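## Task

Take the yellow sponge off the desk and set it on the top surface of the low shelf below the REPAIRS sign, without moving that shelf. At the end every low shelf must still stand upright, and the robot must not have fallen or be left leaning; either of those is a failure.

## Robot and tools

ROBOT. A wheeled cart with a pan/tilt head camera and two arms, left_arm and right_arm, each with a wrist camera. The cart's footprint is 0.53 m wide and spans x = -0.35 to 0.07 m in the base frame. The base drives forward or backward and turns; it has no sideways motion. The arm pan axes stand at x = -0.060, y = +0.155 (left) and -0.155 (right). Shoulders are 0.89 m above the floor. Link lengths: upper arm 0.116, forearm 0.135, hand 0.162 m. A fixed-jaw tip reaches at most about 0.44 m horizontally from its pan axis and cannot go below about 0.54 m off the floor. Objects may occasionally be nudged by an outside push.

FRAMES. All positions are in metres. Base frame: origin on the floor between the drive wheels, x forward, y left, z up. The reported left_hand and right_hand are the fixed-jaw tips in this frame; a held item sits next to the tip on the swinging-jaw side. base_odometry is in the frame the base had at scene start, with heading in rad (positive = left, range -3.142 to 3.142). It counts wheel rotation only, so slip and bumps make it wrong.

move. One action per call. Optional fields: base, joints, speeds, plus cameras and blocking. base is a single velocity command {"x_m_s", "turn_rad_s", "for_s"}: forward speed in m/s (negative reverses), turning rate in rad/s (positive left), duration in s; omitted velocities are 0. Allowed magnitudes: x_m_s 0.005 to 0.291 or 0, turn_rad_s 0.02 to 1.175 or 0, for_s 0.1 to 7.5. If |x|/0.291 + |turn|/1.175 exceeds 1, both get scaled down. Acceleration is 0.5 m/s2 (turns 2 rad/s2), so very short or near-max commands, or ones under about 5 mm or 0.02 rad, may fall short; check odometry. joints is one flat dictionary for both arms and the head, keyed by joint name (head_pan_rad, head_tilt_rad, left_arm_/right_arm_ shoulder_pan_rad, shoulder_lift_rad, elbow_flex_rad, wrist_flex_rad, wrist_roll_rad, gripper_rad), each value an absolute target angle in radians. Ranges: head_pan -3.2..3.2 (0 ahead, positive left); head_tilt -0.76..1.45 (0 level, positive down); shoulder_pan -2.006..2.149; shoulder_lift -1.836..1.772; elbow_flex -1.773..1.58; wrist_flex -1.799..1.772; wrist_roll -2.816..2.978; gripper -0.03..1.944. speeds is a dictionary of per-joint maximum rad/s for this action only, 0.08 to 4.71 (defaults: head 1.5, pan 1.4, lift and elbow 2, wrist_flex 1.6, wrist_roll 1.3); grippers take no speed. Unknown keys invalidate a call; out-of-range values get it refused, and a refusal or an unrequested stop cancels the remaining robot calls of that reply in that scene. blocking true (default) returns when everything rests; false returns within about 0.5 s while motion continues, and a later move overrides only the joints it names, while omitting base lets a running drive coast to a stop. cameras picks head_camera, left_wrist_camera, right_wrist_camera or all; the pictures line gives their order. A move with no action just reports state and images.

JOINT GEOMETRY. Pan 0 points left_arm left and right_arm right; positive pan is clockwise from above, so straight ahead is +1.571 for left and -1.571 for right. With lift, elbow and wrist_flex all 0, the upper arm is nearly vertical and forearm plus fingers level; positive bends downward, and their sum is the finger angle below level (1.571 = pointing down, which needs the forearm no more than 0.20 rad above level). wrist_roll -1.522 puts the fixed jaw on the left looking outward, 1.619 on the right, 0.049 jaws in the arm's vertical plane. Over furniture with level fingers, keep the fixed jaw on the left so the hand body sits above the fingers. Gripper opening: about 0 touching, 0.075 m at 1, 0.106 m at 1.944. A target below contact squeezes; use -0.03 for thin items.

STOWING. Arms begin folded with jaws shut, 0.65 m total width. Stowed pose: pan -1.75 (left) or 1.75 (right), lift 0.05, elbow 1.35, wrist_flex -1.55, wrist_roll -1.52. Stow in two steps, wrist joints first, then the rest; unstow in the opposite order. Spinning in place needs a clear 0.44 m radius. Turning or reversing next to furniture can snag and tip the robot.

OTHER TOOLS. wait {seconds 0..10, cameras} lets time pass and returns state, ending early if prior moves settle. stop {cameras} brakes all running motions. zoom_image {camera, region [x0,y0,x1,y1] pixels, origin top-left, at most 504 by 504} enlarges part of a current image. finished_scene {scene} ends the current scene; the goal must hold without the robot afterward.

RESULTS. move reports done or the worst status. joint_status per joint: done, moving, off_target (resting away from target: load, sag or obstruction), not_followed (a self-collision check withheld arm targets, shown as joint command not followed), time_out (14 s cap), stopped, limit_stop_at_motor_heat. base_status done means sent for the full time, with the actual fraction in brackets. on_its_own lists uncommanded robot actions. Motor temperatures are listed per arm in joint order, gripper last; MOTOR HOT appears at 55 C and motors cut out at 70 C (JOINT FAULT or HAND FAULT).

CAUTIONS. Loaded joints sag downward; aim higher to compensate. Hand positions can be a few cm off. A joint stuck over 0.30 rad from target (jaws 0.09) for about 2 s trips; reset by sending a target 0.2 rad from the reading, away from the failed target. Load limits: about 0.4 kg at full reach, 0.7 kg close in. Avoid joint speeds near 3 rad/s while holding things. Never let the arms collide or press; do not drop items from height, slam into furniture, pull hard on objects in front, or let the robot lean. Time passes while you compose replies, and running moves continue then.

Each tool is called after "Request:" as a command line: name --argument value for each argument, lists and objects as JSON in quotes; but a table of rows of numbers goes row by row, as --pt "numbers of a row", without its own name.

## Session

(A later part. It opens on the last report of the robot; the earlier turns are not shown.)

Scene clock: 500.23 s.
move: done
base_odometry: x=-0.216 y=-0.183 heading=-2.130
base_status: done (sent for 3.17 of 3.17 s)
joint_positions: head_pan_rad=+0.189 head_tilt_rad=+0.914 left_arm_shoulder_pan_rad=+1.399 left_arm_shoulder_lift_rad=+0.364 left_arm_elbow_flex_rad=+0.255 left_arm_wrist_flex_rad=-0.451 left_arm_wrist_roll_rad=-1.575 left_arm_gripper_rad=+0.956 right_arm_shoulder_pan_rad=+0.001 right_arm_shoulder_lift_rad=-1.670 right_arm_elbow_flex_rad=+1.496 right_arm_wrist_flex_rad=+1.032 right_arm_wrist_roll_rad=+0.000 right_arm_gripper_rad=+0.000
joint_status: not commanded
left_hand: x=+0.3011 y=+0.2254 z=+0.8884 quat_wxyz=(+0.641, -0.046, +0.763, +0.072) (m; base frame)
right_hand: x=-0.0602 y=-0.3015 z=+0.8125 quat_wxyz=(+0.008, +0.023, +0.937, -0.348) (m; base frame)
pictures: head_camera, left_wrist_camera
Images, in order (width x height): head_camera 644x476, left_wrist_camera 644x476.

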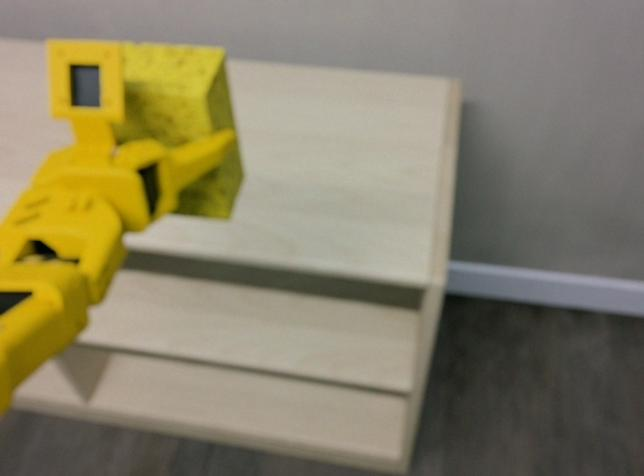

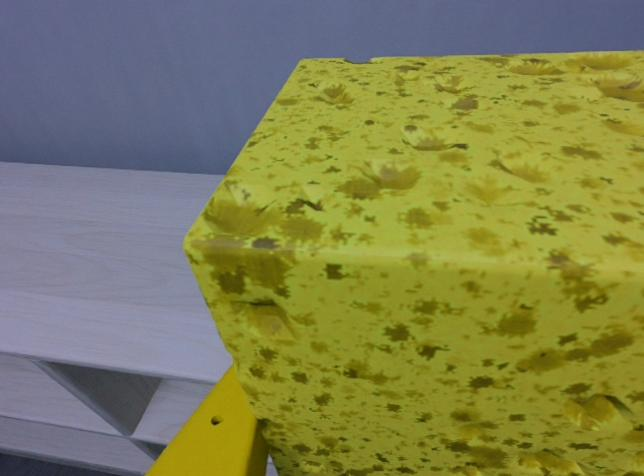

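Request:
move --joints '{"left_arm_shoulder_lift_rad":0.6,"left_arm_elbow_flex_rad":-0.6,"left_arm_wrist_flex_rad":1.53,"left_arm_shoulder_pan_rad":1.5,"head_tilt_rad":1.1,"head_pan_rad":0.3}' --speeds '{"left_arm_shoulder_lift_rad":0.3,"left_arm_elbow_flex_rad":0.6,"left_arm_wrist_flex_rad":0.8}'

Request:
move --base '{"x_m_s":0.1,"for_s":2.1}' --cameras '["head_camera","left_wrist_camera"]'

Scene clock: 527.93 s.
move: done
base_odometry: x=-0.216 y=-0.183 heading=-2.130
base_status: not commanded
joint_positions: head_pan_rad=+0.290 head_tilt_rad=+1.094 left_arm_shoulder_pan_rad=+1.493 left_arm_shoulder_lift_rad=+0.617 left_arm_elbow_flex_rad=-0.567 left_arm_wrist_flex_rad=+1.522 left_arm_wrist_roll_rad=-1.575 left_arm_gripper_rad=+0.956 right_arm_shoulder_pan_rad=+0.001 right_arm_shoulder_lift_rad=-1.670 right_arm_elbow_flex_rad=+1.496 right_arm_wrist_flex_rad=+1.032 right_arm_wrist_roll_rad=+0.000 right_arm_gripper_rad=+0.000
joint_status: all done
left_hand: x=+0.1919 y=+0.1825 z=+0.8075 quat_wxyz=(-0.001, -0.013, +1.000, +0.000) (m; base frame)
right_hand: x=-0.0602 y=-0.3015 z=+0.8125 quat_wxyz=(+0.008, +0.023, +0.937, -0.348) (m; base frame)
pictures: none

Scene clock: 530.87 s.
move: done
base_odometry: x=-0.328 y=-0.361 heading=-2.132
base_status: done (sent for 2.1 of 2.1 s)
joint_positions: head_pan_rad=+0.290 head_tilt_rad=+1.094 left_arm_shoulder_pan_rad=+1.493 left_arm_shoulder_lift_rad=+0.617 left_arm_elbow_flex_rad=-0.569 left_arm_wrist_flex_rad=+1.528 left_arm_wrist_roll_rad=-1.575 left_arm_gripper_rad=+0.956 right_arm_shoulder_pan_rad=-0.004 right_arm_shoulder_lift_rad=-1.670 right_arm_elbow_flex_rad=+1.496 right_arm_wrist_flex_rad=+1.032 right_arm_wrist_roll_rad=+0.000 right_arm_gripper_rad=+0.000
joint_status: not commanded
left_hand: x=+0.1912 y=+0.1824 z=+0.8077 quat_wxyz=(-0.003, -0.013, +1.000, +0.000) (m; base frame)
right_hand: x=-0.0595 y=-0.3015 z=+0.8125 quat_wxyz=(+0.009, +0.021, +0.937, -0.348) (m; base frame)
pictures: head_camera, left_wrist_camera
Images, in order (width x height): head_camera 644x476, left_wrist_camera 644x476.

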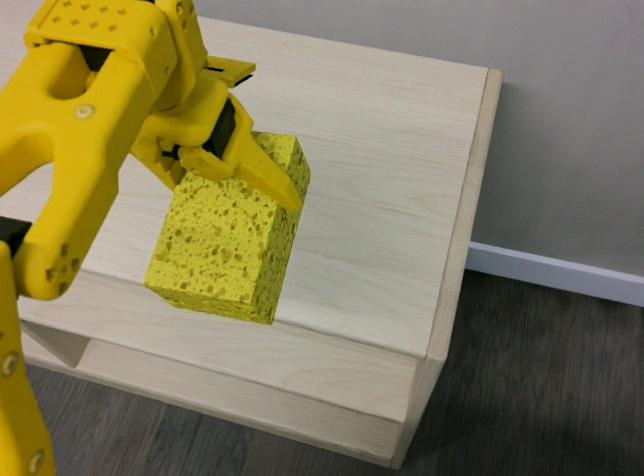

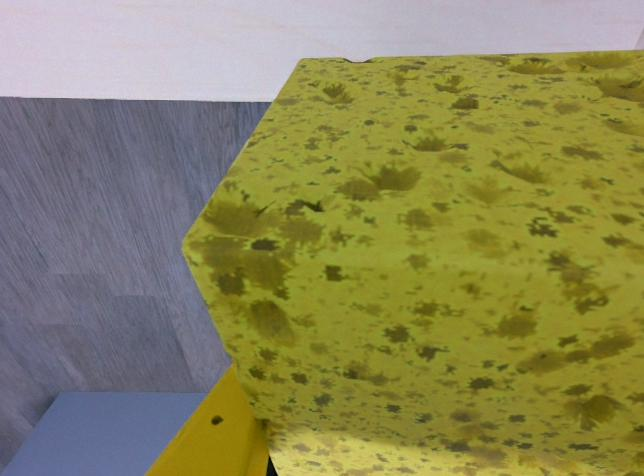

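Request:
move --joints '{"left_arm_shoulder_lift_rad":1.1,"left_arm_elbow_flex_rad":-0.56,"left_arm_wrist_flex_rad":1.0}' --speeds '{"left_arm_shoulder_lift_rad":0.3,"left_arm_wrist_flex_rad":0.3}' --cameras '["head_camera","left_wrist_camera"]'

Scene clock: 545.97 s.
move: done
base_odometry: x=-0.328 y=-0.361 heading=-2.132
base_status: not commanded
joint_positions: head_pan_rad=+0.290 head_tilt_rad=+1.094 left_arm_shoulder_pan_rad=+1.493 left_arm_shoulder_lift_rad=+1.113 left_arm_elbow_flex_rad=-0.558 left_arm_wrist_flex_rad=+1.005 left_arm_wrist_roll_rad=-1.575 left_arm_gripper_rad=+0.956 right_arm_shoulder_pan_rad=-0.004 right_arm_shoulder_lift_rad=-1.670 right_arm_elbow_flex_rad=+1.496 right_arm_wrist_flex_rad=+1.032 right_arm_wrist_roll_rad=+0.000 right_arm_gripper_rad=+0.000
joint_status: all done
left_hand: x=+0.2017 y=+0.1832 z=+0.6915 quat_wxyz=(+0.005, -0.013, +1.000, +0.000) (m; base frame)
right_hand: x=-0.0595 y=-0.3015 z=+0.8125 quat_wxyz=(+0.009, +0.021, +0.937, -0.348) (m; base frame)
pictures: head_camera, left_wrist_camera
Images, in order (width x height): head_camera 644x476, left_wrist_camera 644x476.

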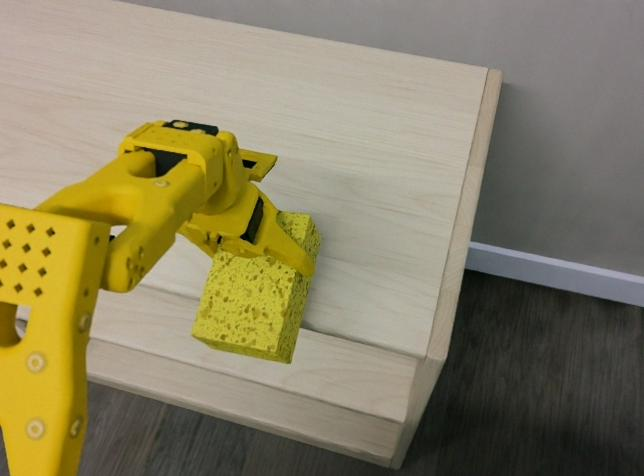

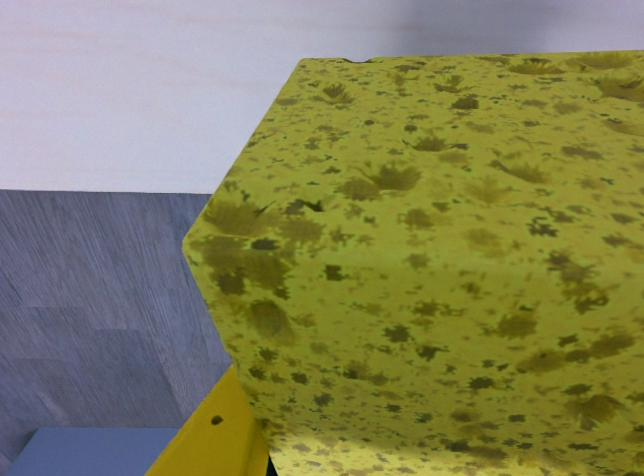

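Request:
move --base '{"x_m_s":0.04,"for_s":0.9}' --joints '{"left_arm_shoulder_lift_rad":1.33,"left_arm_elbow_flex_rad":-0.92,"left_arm_wrist_flex_rad":0.93}' --speeds '{"left_arm_shoulder_lift_rad":0.2,"left_arm_elbow_flex_rad":0.3,"left_arm_wrist_flex_rad":0.3}' --cameras '["head_camera","left_wrist_camera"]'

Scene clock: 563.57 s.
move: done
base_odometry: x=-0.347 y=-0.392 heading=-2.131
base_status: done (sent for 0.9 of 0.9 s)
joint_positions: head_pan_rad=+0.290 head_tilt_rad=+1.094 left_arm_shoulder_pan_rad=+1.493 left_arm_shoulder_lift_rad=+1.347 left_arm_elbow_flex_rad=-0.886 left_arm_wrist_flex_rad=+0.936 left_arm_wrist_roll_rad=-1.575 left_arm_gripper_rad=+0.956 right_arm_shoulder_pan_rad=+0.000 right_arm_shoulder_lift_rad=-1.670 right_arm_elbow_flex_rad=+1.496 right_arm_wrist_flex_rad=+1.032 right_arm_wrist_roll_rad=+0.000 right_arm_gripper_rad=+0.000
joint_status: all done
left_hand: x=+0.2359 y=+0.1859 z=+0.6782 quat_wxyz=(+0.086, -0.013, +0.996, +0.006) (m; base frame)
right_hand: x=-0.0600 y=-0.3015 z=+0.8125 quat_wxyz=(+0.009, +0.023, +0.937, -0.348) (m; base frame)
pictures: head_camera, left_wrist_camera
Images, in order (width x height): head_camera 644x476, left_wrist_camera 644x476.

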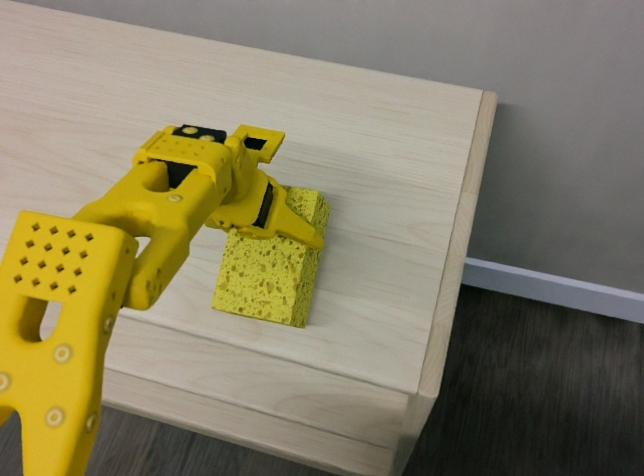

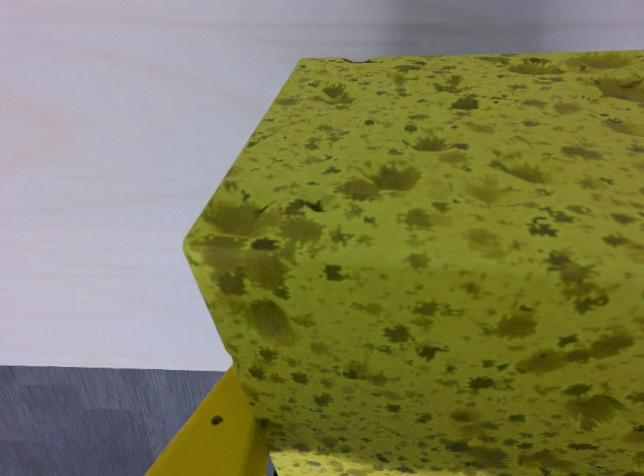

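Request:
move --joints '{"left_arm_shoulder_lift_rad":1.46,"left_arm_elbow_flex_rad":-0.93,"left_arm_wrist_flex_rad":0.88}' --speeds '{"left_arm_shoulder_lift_rad":0.15,"left_arm_elbow_flex_rad":0.1,"left_arm_wrist_flex_rad":0.1}' --cameras '["head_camera"]'

Request:
move --joints '{"left_arm_shoulder_lift_rad":1.54,"left_arm_wrist_flex_rad":0.81}' --speeds '{"left_arm_shoulder_lift_rad":0.12,"left_arm_wrist_flex_rad":0.1}' --cameras '["head_camera"]'

Scene clock: 572.60 s.
move: done
base_odometry: x=-0.347 y=-0.392 heading=-2.131
base_status: not commanded
joint_positions: head_pan_rad=+0.290 head_tilt_rad=+1.094 left_arm_shoulder_pan_rad=+1.497 left_arm_shoulder_lift_rad=+1.459 left_arm_elbow_flex_rad=-0.915 left_arm_wrist_flex_rad=+0.887 left_arm_wrist_roll_rad=-1.575 left_arm_gripper_rad=+0.956 right_arm_shoulder_pan_rad=+0.000 right_arm_shoulder_lift_rad=-1.670 right_arm_elbow_flex_rad=+1.496 right_arm_wrist_flex_rad=+1.032 right_arm_wrist_roll_rad=+0.000 right_arm_gripper_rad=+0.000
joint_status: all done
left_hand: x=+0.2247 y=+0.1837 z=+0.6544 quat_wxyz=(+0.070, -0.010, +0.998, +0.004) (m; base frame)
right_hand: x=-0.0600 y=-0.3015 z=+0.8125 quat_wxyz=(+0.009, +0.023, +0.937, -0.348) (m; base frame)
pictures: head_camera
Images, in order (width x height): head_camera 644x476.

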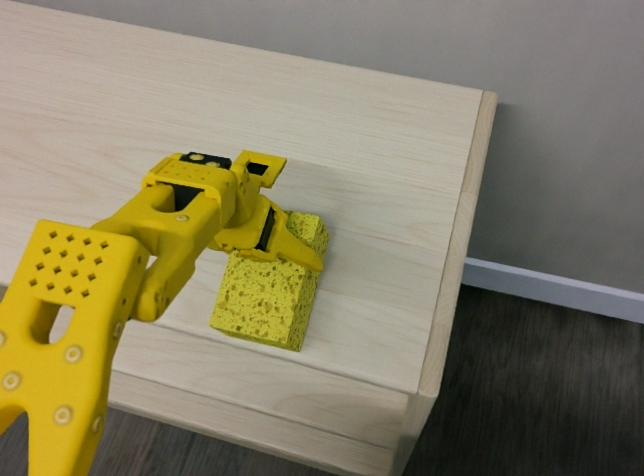

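Scene clock: 573.73 s.
move: done
base_odometry: x=-0.347 y=-0.392 heading=-2.131
base_status: not commanded
joint_positions: head_pan_rad=+0.290 head_tilt_rad=+1.094 left_arm_shoulder_pan_rad=+1.503 left_arm_shoulder_lift_rad=+1.524 left_arm_elbow_flex_rad=-0.931 left_arm_wrist_flex_rad=+0.820 left_arm_wrist_roll_rad=-1.565 left_arm_gripper_rad=+0.956 right_arm_shoulder_pan_rad=+0.000 right_arm_shoulder_lift_rad=-1.670 right_arm_elbow_flex_rad=+1.496 right_arm_wrist_flex_rad=+1.032 right_arm_wrist_roll_rad=+0.000 right_arm_gripper_rad=+0.000
joint_status: all done
left_hand: x=+0.2231 y=+0.1818 z=+0.6417 quat_wxyz=(+0.079, -0.012, +0.997, +0.004) (m; base frame)
right_hand: x=-0.0600 y=-0.3015 z=+0.8125 quat_wxyz=(+0.009, +0.023, +0.937, -0.348) (m; base frame)
pictures: head_camera
Images, in order (width x height): head_camera 644x476.

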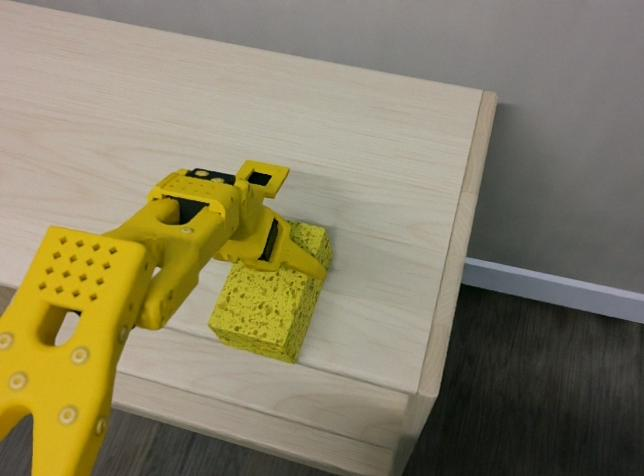

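Request:
move --joints '{"left_arm_shoulder_lift_rad":1.59,"left_arm_elbow_flex_rad":-0.97,"left_arm_wrist_flex_rad":0.85}' --speeds '{"left_arm_shoulder_lift_rad":0.1,"left_arm_elbow_flex_rad":0.1,"left_arm_wrist_flex_rad":0.1}' --cameras '["head_camera","left_wrist_camera"]'

Scene clock: 581.00 s.
move: done
base_odometry: x=-0.347 y=-0.392 heading=-2.131
base_status: not commanded
joint_positions: head_pan_rad=+0.290 head_tilt_rad=+1.094 left_arm_shoulder_pan_rad=+1.503 left_arm_shoulder_lift_rad=+1.548 left_arm_elbow_flex_rad=-0.970 left_arm_wrist_flex_rad=+0.843 left_arm_wrist_roll_rad=-1.565 left_arm_gripper_rad=+0.956 right_arm_shoulder_pan_rad=+0.000 right_arm_shoulder_lift_rad=-1.670 right_arm_elbow_flex_rad=+1.496 right_arm_wrist_flex_rad=+1.032 right_arm_wrist_roll_rad=+0.000 right_arm_gripper_rad=+0.000
joint_status: all done
left_hand: x=+0.2224 y=+0.1818 z=+0.6405 quat_wxyz=(+0.075, -0.012, +0.997, +0.004) (m; base frame)
right_hand: x=-0.0600 y=-0.3015 z=+0.8125 quat_wxyz=(+0.009, +0.023, +0.937, -0.348) (m; base frame)
pictures: head_camera, left_wrist_camera
Images, in order (width x height): head_camera 644x476, left_wrist_camera 644x476.

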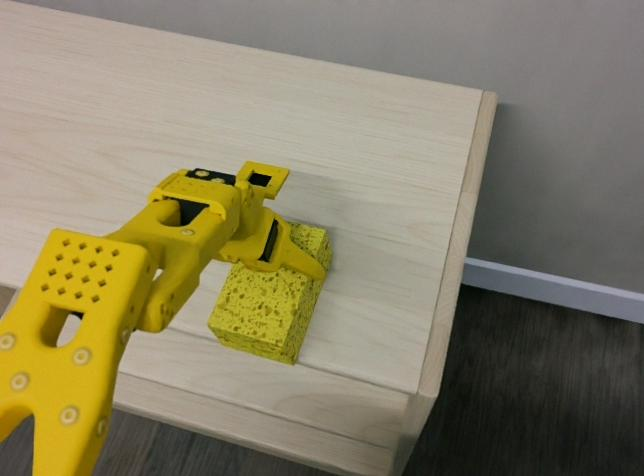

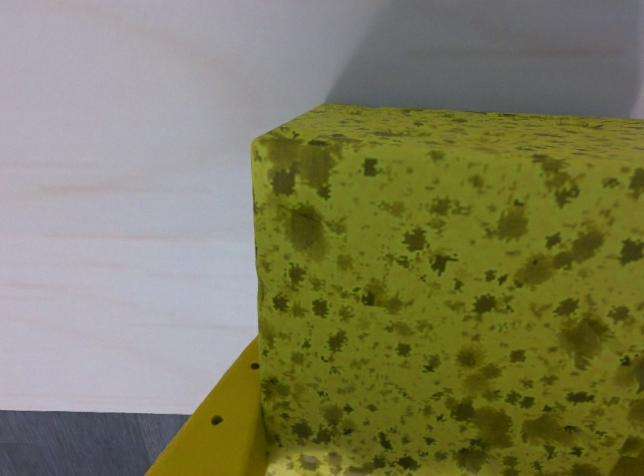

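Request:
move --joints '{"left_arm_gripper_rad":1.15}'

Request:
move --joints '{"left_arm_gripper_rad":1.6,"left_arm_shoulder_pan_rad":1.485}'

Request:
move --joints '{"left_arm_shoulder_lift_rad":1.0,"left_arm_wrist_flex_rad":1.25}' --speeds '{"left_arm_shoulder_lift_rad":0.3,"left_arm_wrist_flex_rad":0.21}' --cameras '["head_camera","left_wrist_camera"]'

Scene clock: 588.70 s.
move: done
base_odometry: x=-0.347 y=-0.392 heading=-2.131
base_status: not commanded
joint_positions: head_pan_rad=+0.290 head_tilt_rad=+1.094 left_arm_shoulder_pan_rad=+1.500 left_arm_shoulder_lift_rad=+1.599 left_arm_elbow_flex_rad=-0.963 left_arm_wrist_flex_rad=+0.855 left_arm_wrist_roll_rad=-1.575 left_arm_gripper_rad=+1.143 right_arm_shoulder_pan_rad=+0.000 right_arm_shoulder_lift_rad=-1.670 right_arm_elbow_flex_rad=+1.496 right_arm_wrist_flex_rad=+1.032 right_arm_wrist_roll_rad=+0.000 right_arm_gripper_rad=+0.000
joint_status: all done
left_hand: x=+0.2055 y=+0.1815 z=+0.6269 quat_wxyz=(+0.040, -0.009, +0.999, +0.002) (m; base frame)
right_hand: x=-0.0600 y=-0.3015 z=+0.8125 quat_wxyz=(+0.009, +0.023, +0.937, -0.348) (m; base frame)
pictures: none

Scene clock: 589.47 s.
move: done
base_odometry: x=-0.347 y=-0.392 heading=-2.131
base_status: not commanded
joint_positions: head_pan_rad=+0.290 head_tilt_rad=+1.094 left_arm_shoulder_pan_rad=+1.488 left_arm_shoulder_lift_rad=+1.600 left_arm_elbow_flex_rad=-0.963 left_arm_wrist_flex_rad=+0.855 left_arm_wrist_roll_rad=-1.575 left_arm_gripper_rad=+1.592 right_arm_shoulder_pan_rad=+0.000 right_arm_shoulder_lift_rad=-1.670 right_arm_elbow_flex_rad=+1.496 right_arm_wrist_flex_rad=+1.032 right_arm_wrist_roll_rad=+0.000 right_arm_gripper_rad=+0.000
joint_status: all done
left_hand: x=+0.2048 y=+0.1847 z=+0.6265 quat_wxyz=(+0.039, -0.015, +0.999, +0.003) (m; base frame)
right_hand: x=-0.0600 y=-0.3015 z=+0.8125 quat_wxyz=(+0.009, +0.023, +0.937, -0.348) (m; base frame)
pictures: none

Scene clock: 591.93 s.
move: done
base_odometry: x=-0.347 y=-0.392 heading=-2.131
base_status: not commanded
joint_positions: head_pan_rad=+0.290 head_tilt_rad=+1.094 left_arm_shoulder_pan_rad=+1.488 left_arm_shoulder_lift_rad=+1.071 left_arm_elbow_flex_rad=-0.963 left_arm_wrist_flex_rad=+1.244 left_arm_wrist_roll_rad=-1.575 left_arm_gripper_rad=+1.592 right_arm_shoulder_pan_rad=+0.000 right_arm_shoulder_lift_rad=-1.670 right_arm_elbow_flex_rad=+1.496 right_arm_wrist_flex_rad=+1.032 right_arm_wrist_roll_rad=+0.000 right_arm_gripper_rad=+0.000
joint_status: all done
left_hand: x=+0.2505 y=+0.1885 z=+0.7572 quat_wxyz=(+0.108, -0.015, +0.994, +0.007) (m; base frame)
right_hand: x=-0.0600 y=-0.3015 z=+0.8125 quat_wxyz=(+0.009, +0.023, +0.937, -0.348) (m; base frame)
pictures: head_camera, left_wrist_camera
Images, in order (width x height): head_camera 644x476, left_wrist_camera 644x476.

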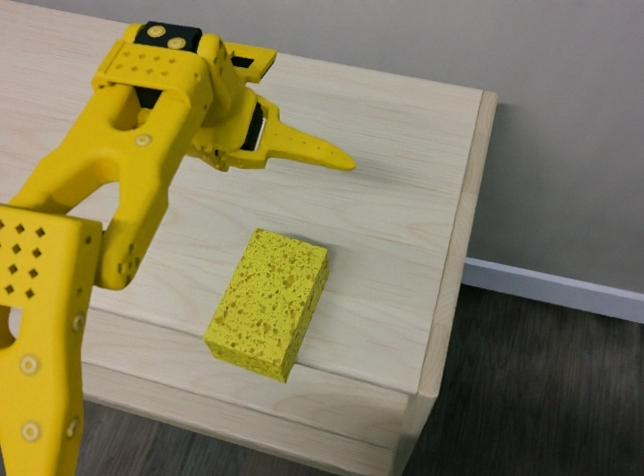

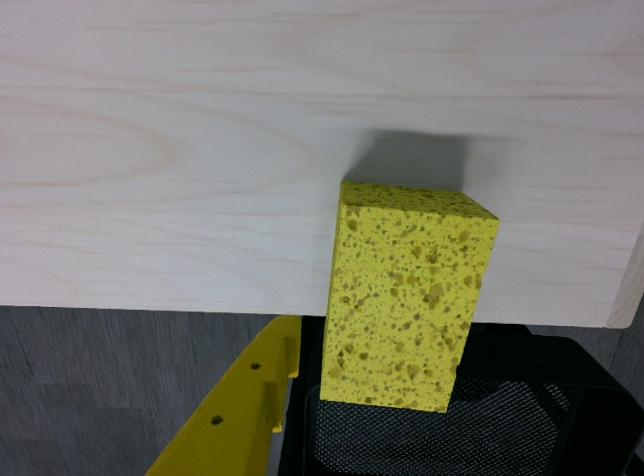

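Request:
move --joints '{"left_arm_shoulder_lift_rad":1.57,"left_arm_wrist_flex_rad":0.86,"left_arm_gripper_rad":1.85}' --speeds '{"left_arm_shoulder_lift_rad":0.4,"left_arm_wrist_flex_rad":0.3}' --cameras '["head_camera","left_wrist_camera"]'

Request:
move --joints '{"left_arm_gripper_rad":0.6}' --cameras '["head_camera","left_wrist_camera"]'

Scene clock: 614.83 s.
move: done
base_odometry: x=-0.347 y=-0.392 heading=-2.131
base_status: not commanded
joint_positions: head_pan_rad=+0.290 head_tilt_rad=+1.094 left_arm_shoulder_pan_rad=+1.488 left_arm_shoulder_lift_rad=+1.582 left_arm_elbow_flex_rad=-0.963 left_arm_wrist_flex_rad=+0.867 left_arm_wrist_roll_rad=-1.575 left_arm_gripper_rad=+1.842 right_arm_shoulder_pan_rad=+0.000 right_arm_shoulder_lift_rad=-1.670 right_arm_elbow_flex_rad=+1.496 right_arm_wrist_flex_rad=+1.032 right_arm_wrist_roll_rad=+0.000 right_arm_gripper_rad=+0.000
joint_status: all done
left_hand: x=+0.2077 y=+0.1849 z=+0.6307 quat_wxyz=(+0.042, -0.015, +0.999, +0.003) (m; base frame)
right_hand: x=-0.0600 y=-0.3015 z=+0.8125 quat_wxyz=(+0.009, +0.023, +0.937, -0.348) (m; base frame)
pictures: head_camera, left_wrist_camera
Images, in order (width x height): head_camera 644x476, left_wrist_camera 644x476.

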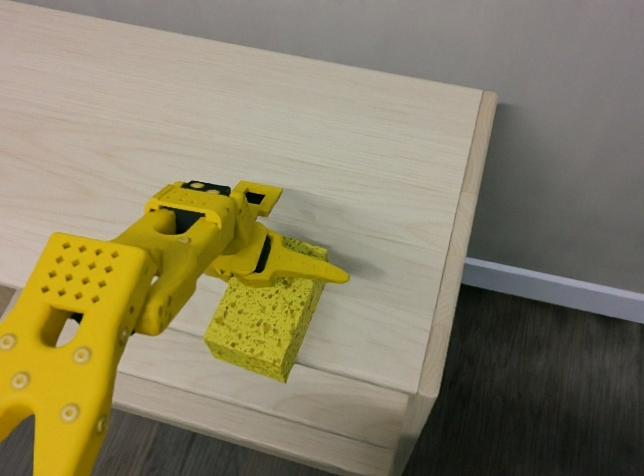

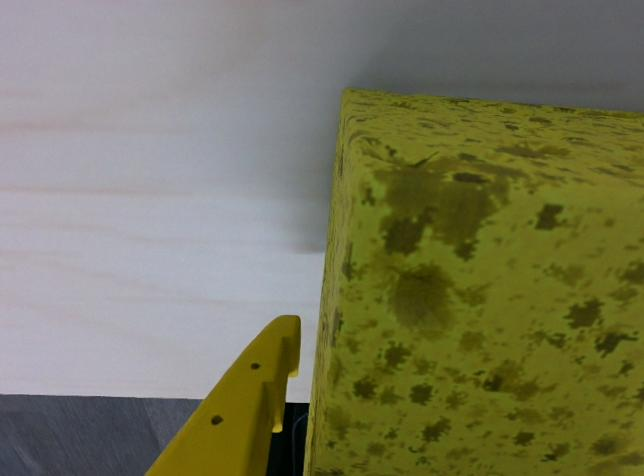

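Scene clock: 616.00 s.
move: off_target
base_odometry: x=-0.347 y=-0.392 heading=-2.131
base_status: not commanded
joint_positions: head_pan_rad=+0.290 head_tilt_rad=+1.094 left_arm_shoulder_pan_rad=+1.493 left_arm_shoulder_lift_rad=+1.574 left_arm_elbow_flex_rad=-0.970 left_arm_wrist_flex_rad=+0.867 left_arm_wrist_roll_rad=-1.575 left_arm_gripper_rad=+0.965 right_arm_shoulder_pan_rad=+0.003 right_arm_shoulder_lift_rad=-1.670 right_arm_elbow_flex_rad=+1.496 right_arm_wrist_flex_rad=+1.032 right_arm_wrist_roll_rad=+0.000 right_arm_gripper_rad=+0.000
joint_status: left_arm_gripper_rad off_target (ended at +0.965, target +0.600)
left_hand: x=+0.2116 y=+0.1840 z=+0.6336 quat_wxyz=(+0.050, -0.013, +0.999, +0.003) (m; base frame)
right_hand: x=-0.0604 y=-0.3015 z=+0.8125 quat_wxyz=(+0.008, +0.024, +0.937, -0.348) (m; base frame)
pictures: head_camera, left_wrist_camera
Images, in order (width x height): head_camera 644x476, left_wrist_camera 644x476.

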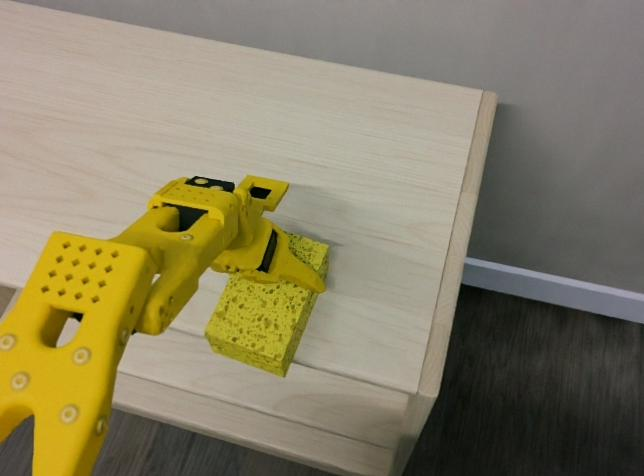

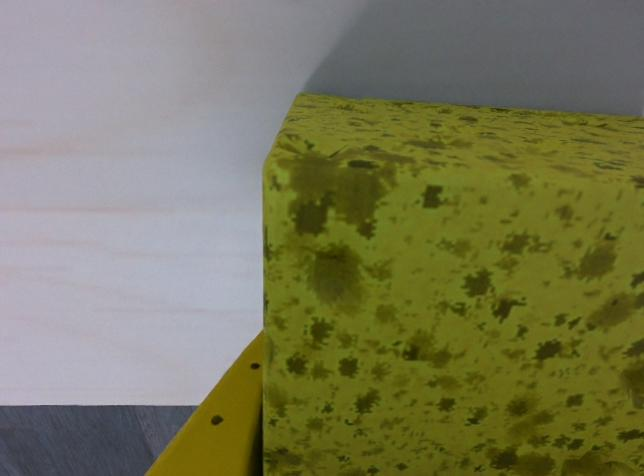

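Gripped. Lift a little, extend, lower.

Request:
move --joints '{"left_arm_gripper_rad":0.8,"left_arm_shoulder_lift_rad":1.37,"left_arm_wrist_flex_rad":1.05}' --speeds '{"left_arm_shoulder_lift_rad":0.25,"left_arm_wrist_flex_rad":0.22}'

Request:
move --joints '{"left_arm_shoulder_lift_rad":1.29,"left_arm_elbow_flex_rad":-0.78,"left_arm_wrist_flex_rad":0.67}' --speeds '{"left_arm_shoulder_lift_rad":0.1,"left_arm_elbow_flex_rad":0.2,"left_arm_wrist_flex_rad":0.3}' --cameras '["head_camera","left_wrist_camera"]'

Request:
move --joints '{"left_arm_shoulder_lift_rad":1.43,"left_arm_elbow_flex_rad":-0.8,"left_arm_wrist_flex_rad":0.58}' --speeds '{"left_arm_shoulder_lift_rad":0.1,"left_arm_elbow_flex_rad":0.1,"left_arm_wrist_flex_rad":0.1}' --cameras '["head_camera","left_wrist_camera"]'

Scene clock: 625.10 s.
move: off_target
base_odometry: x=-0.347 y=-0.392 heading=-2.131
base_status: not commanded
joint_positions: head_pan_rad=+0.290 head_tilt_rad=+1.094 left_arm_shoulder_pan_rad=+1.488 left_arm_shoulder_lift_rad=+1.441 left_arm_elbow_flex_rad=-0.963 left_arm_wrist_flex_rad=+1.044 left_arm_wrist_roll_rad=-1.570 left_arm_gripper_rad=+0.992 right_arm_shoulder_pan_rad=+0.003 right_arm_shoulder_lift_rad=-1.670 right_arm_elbow_flex_rad=+1.496 right_arm_wrist_flex_rad=+1.032 right_arm_wrist_roll_rad=+0.000 right_arm_gripper_rad=+0.000
joint_status: left_arm_gripper_rad off_target (ended at +0.992, target +0.800); the others done
left_hand: x=+0.2143 y=+0.1855 z=+0.6630 quat_wxyz=(+0.025, -0.017, +1.000, +0.002) (m; base frame)
right_hand: x=-0.0604 y=-0.3015 z=+0.8125 quat_wxyz=(+0.008, +0.024, +0.937, -0.348) (m; base frame)
pictures: none

Scene clock: 626.87 s.
move: done
base_odometry: x=-0.347 y=-0.392 heading=-2.131
base_status: not commanded
joint_positions: head_pan_rad=+0.290 head_tilt_rad=+1.094 left_arm_shoulder_pan_rad=+1.488 left_arm_shoulder_lift_rad=+1.364 left_arm_elbow_flex_rad=-0.779 left_arm_wrist_flex_rad=+0.678 left_arm_wrist_roll_rad=-1.570 left_arm_gripper_rad=+0.992 right_arm_shoulder_pan_rad=+0.003 right_arm_shoulder_lift_rad=-1.670 right_arm_elbow_flex_rad=+1.496 right_arm_wrist_flex_rad=+1.032 right_arm_wrist_roll_rad=+0.000 right_arm_gripper_rad=+0.000
joint_status: all done
left_hand: x=+0.2485 y=+0.1883 z=+0.6665 quat_wxyz=(+0.152, -0.017, +0.988, +0.010) (m; base frame)
right_hand: x=-0.0604 y=-0.3015 z=+0.8125 quat_wxyz=(+0.008, +0.024, +0.937, -0.348) (m; base frame)
pictures: head_camera, left_wrist_camera
Images, in order (width x height): head_camera 644x476, left_wrist_camera 644x476.

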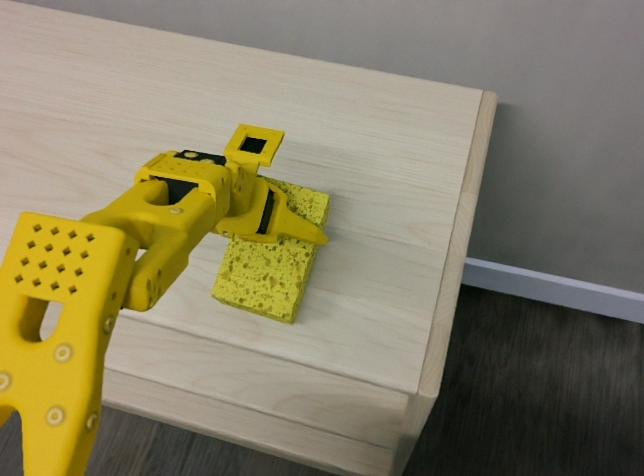

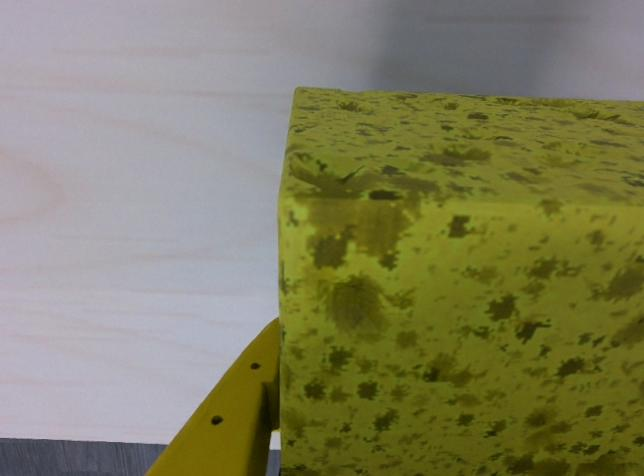

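Scene clock: 628.67 s.
move: done
base_odometry: x=-0.347 y=-0.392 heading=-2.131
base_status: not commanded
joint_positions: head_pan_rad=+0.290 head_tilt_rad=+1.094 left_arm_shoulder_pan_rad=+1.488 left_arm_shoulder_lift_rad=+1.439 left_arm_elbow_flex_rad=-0.779 left_arm_wrist_flex_rad=+0.589 left_arm_wrist_roll_rad=-1.567 left_arm_gripper_rad=+0.989 right_arm_shoulder_pan_rad=+0.003 right_arm_shoulder_lift_rad=-1.670 right_arm_elbow_flex_rad=+1.496 right_arm_wrist_flex_rad=+1.032 right_arm_wrist_roll_rad=+0.000 right_arm_gripper_rad=+0.000
joint_status: all done
left_hand: x=+0.2444 y=+0.1880 z=+0.6500 quat_wxyz=(+0.159, -0.019, +0.987, +0.010) (m; base frame)
right_hand: x=-0.0604 y=-0.3015 z=+0.8125 quat_wxyz=(+0.008, +0.024, +0.937, -0.348) (m; base frame)
pictures: head_camera, left_wrist_camera
Images, in order (width x height): head_camera 644x476, left_wrist_camera 644x476.

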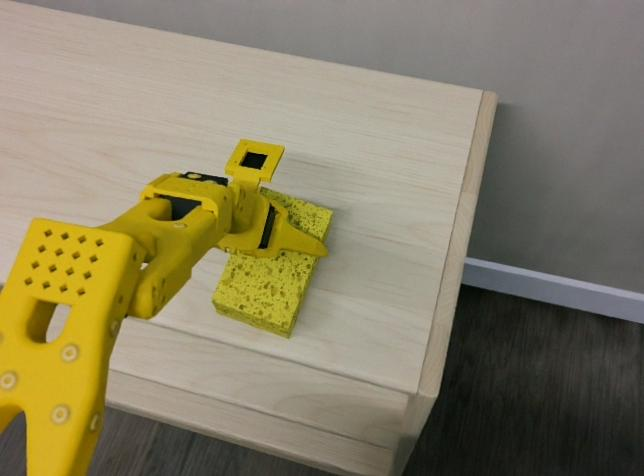

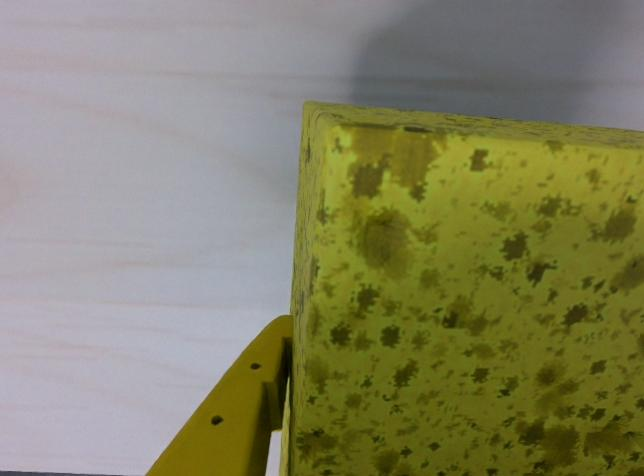

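Request:
move --joints '{"left_arm_shoulder_lift_rad":1.36,"left_arm_elbow_flex_rad":-0.65,"left_arm_wrist_flex_rad":0.4}' --speeds '{"left_arm_shoulder_lift_rad":0.1,"left_arm_elbow_flex_rad":0.15,"left_arm_wrist_flex_rad":0.2}'

Request:
move --joints '{"left_arm_shoulder_lift_rad":1.42,"left_arm_elbow_flex_rad":-0.67}' --speeds '{"left_arm_shoulder_lift_rad":0.1,"left_arm_elbow_flex_rad":0.15}' --cameras '["head_camera"]'

Request:
move --joints '{"left_arm_gripper_rad":1.2}'

Request:
move --joints '{"left_arm_gripper_rad":1.7,"left_arm_shoulder_pan_rad":1.465}'

Request:
move --joints '{"left_arm_shoulder_lift_rad":0.9,"left_arm_wrist_flex_rad":0.9}' --speeds '{"left_arm_shoulder_lift_rad":0.3,"left_arm_wrist_flex_rad":0.3}' --cameras '["head_camera","left_wrist_camera"]'

Scene clock: 642.93 s.
move: done
base_odometry: x=-0.347 y=-0.392 heading=-2.131
base_status: not commanded
joint_positions: head_pan_rad=+0.290 head_tilt_rad=+1.094 left_arm_shoulder_pan_rad=+1.491 left_arm_shoulder_lift_rad=+1.416 left_arm_elbow_flex_rad=-0.650 left_arm_wrist_flex_rad=+0.410 left_arm_wrist_roll_rad=-1.567 left_arm_gripper_rad=+0.983 right_arm_shoulder_pan_rad=+0.003 right_arm_shoulder_lift_rad=-1.670 right_arm_elbow_flex_rad=+1.496 right_arm_wrist_flex_rad=+1.032 right_arm_wrist_roll_rad=+0.000 right_arm_gripper_rad=+0.000
joint_status: all done
left_hand: x=+0.2469 y=+0.1872 z=+0.6456 quat_wxyz=(+0.195, -0.017, +0.980, +0.012) (m; base frame)
right_hand: x=-0.0604 y=-0.3015 z=+0.8125 quat_wxyz=(+0.008, +0.024, +0.937, -0.348) (m; base frame)
pictures: none

Scene clock: 643.93 s.
move: done
base_odometry: x=-0.347 y=-0.392 heading=-2.131
base_status: not commanded
joint_positions: head_pan_rad=+0.290 head_tilt_rad=+1.094 left_arm_shoulder_pan_rad=+1.491 left_arm_shoulder_lift_rad=+1.426 left_arm_elbow_flex_rad=-0.651 left_arm_wrist_flex_rad=+0.408 left_arm_wrist_roll_rad=-1.567 left_arm_gripper_rad=+0.982 right_arm_shoulder_pan_rad=+0.003 right_arm_shoulder_lift_rad=-1.670 right_arm_elbow_flex_rad=+1.496 right_arm_wrist_flex_rad=+1.032 right_arm_wrist_roll_rad=+0.000 right_arm_gripper_rad=+0.000
joint_status: all done
left_hand: x=+0.2452 y=+0.1871 z=+0.6434 quat_wxyz=(+0.192, -0.017, +0.981, +0.012) (m; base frame)
right_hand: x=-0.0604 y=-0.3015 z=+0.8125 quat_wxyz=(+0.008, +0.024, +0.937, -0.348) (m; base frame)
pictures: head_camera
Images, in order (width x height): head_camera 644x476.

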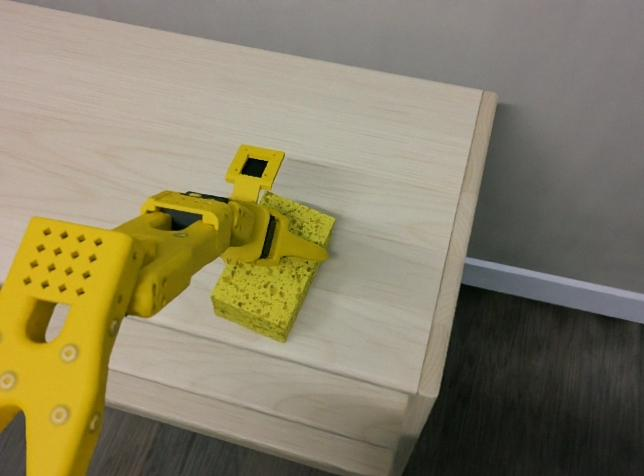

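Scene clock: 644.53 s.
move: done
base_odometry: x=-0.347 y=-0.392 heading=-2.131
base_status: not commanded
joint_positions: head_pan_rad=+0.290 head_tilt_rad=+1.094 left_arm_shoulder_pan_rad=+1.490 left_arm_shoulder_lift_rad=+1.432 left_arm_elbow_flex_rad=-0.650 left_arm_wrist_flex_rad=+0.408 left_arm_wrist_roll_rad=-1.567 left_arm_gripper_rad=+1.192 right_arm_shoulder_pan_rad=+0.003 right_arm_shoulder_lift_rad=-1.670 right_arm_elbow_flex_rad=+1.496 right_arm_wrist_flex_rad=+1.032 right_arm_wrist_roll_rad=+0.000 right_arm_gripper_rad=+0.000
joint_status: all done
left_hand: x=+0.2432 y=+0.1874 z=+0.6415 quat_wxyz=(+0.189, -0.018, +0.982, +0.012) (m; base frame)
right_hand: x=-0.0604 y=-0.3015 z=+0.8125 quat_wxyz=(+0.008, +0.024, +0.937, -0.348) (m; base frame)
pictures: none

Scene clock: 645.33 s.
move: done
base_odometry: x=-0.347 y=-0.392 heading=-2.131
base_status: not commanded
joint_positions: head_pan_rad=+0.290 head_tilt_rad=+1.094 left_arm_shoulder_pan_rad=+1.471 left_arm_shoulder_lift_rad=+1.432 left_arm_elbow_flex_rad=-0.650 left_arm_wrist_flex_rad=+0.408 left_arm_wrist_roll_rad=-1.567 left_arm_gripper_rad=+1.692 right_arm_shoulder_pan_rad=+0.003 right_arm_shoulder_lift_rad=-1.670 right_arm_elbow_flex_rad=+1.496 right_arm_wrist_flex_rad=+1.032 right_arm_wrist_roll_rad=+0.000 right_arm_gripper_rad=+0.000
joint_status: all done
left_hand: x=+0.2426 y=+0.1930 z=+0.6415 quat_wxyz=(+0.189, -0.027, +0.982, +0.014) (m; base frame)
right_hand: x=-0.0604 y=-0.3015 z=+0.8125 quat_wxyz=(+0.008, +0.024, +0.937, -0.348) (m; base frame)
pictures: none

Scene clock: 647.57 s.
move: done
base_odometry: x=-0.347 y=-0.392 heading=-2.131
base_status: not commanded
joint_positions: head_pan_rad=+0.290 head_tilt_rad=+1.094 left_arm_shoulder_pan_rad=+1.471 left_arm_shoulder_lift_rad=+0.970 left_arm_elbow_flex_rad=-0.650 left_arm_wrist_flex_rad=+0.896 left_arm_wrist_roll_rad=-1.567 left_arm_gripper_rad=+1.692 right_arm_shoulder_pan_rad=+0.003 right_arm_shoulder_lift_rad=-1.670 right_arm_elbow_flex_rad=+1.496 right_arm_wrist_flex_rad=+1.032 right_arm_wrist_roll_rad=+0.000 right_arm_gripper_rad=+0.000
joint_status: all done
left_hand: x=+0.2622 y=+0.1950 z=+0.7465 quat_wxyz=(+0.176, -0.027, +0.984, +0.013) (m; base frame)
right_hand: x=-0.0604 y=-0.3015 z=+0.8125 quat_wxyz=(+0.008, +0.024, +0.937, -0.348) (m; base frame)
pictures: head_camera, left_wrist_camera
Images, in order (width x height): head_camera 644x476, left_wrist_camera 644x476.

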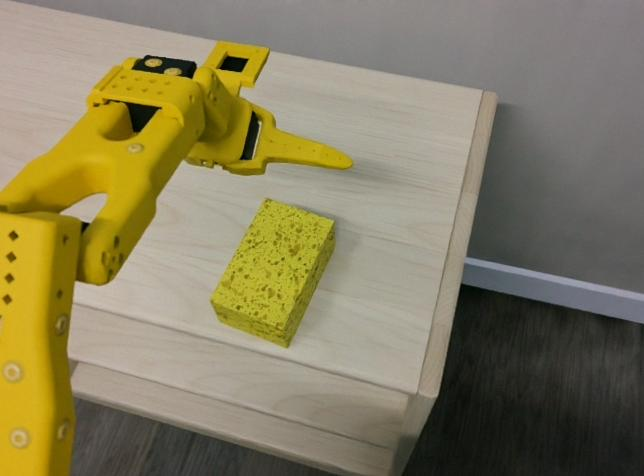

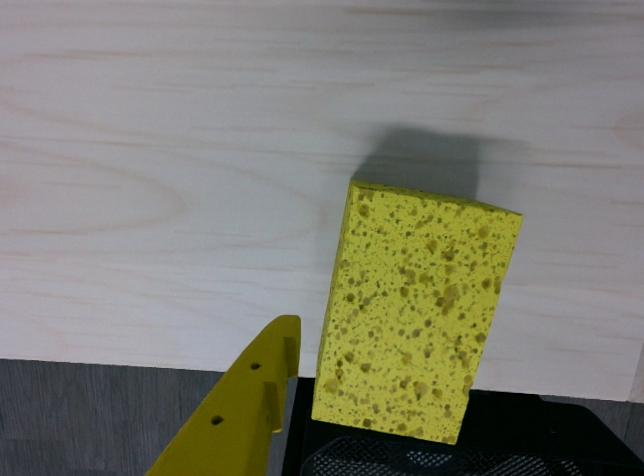

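Request:
finished_scene --scene 2

The scene is finished: the task was done.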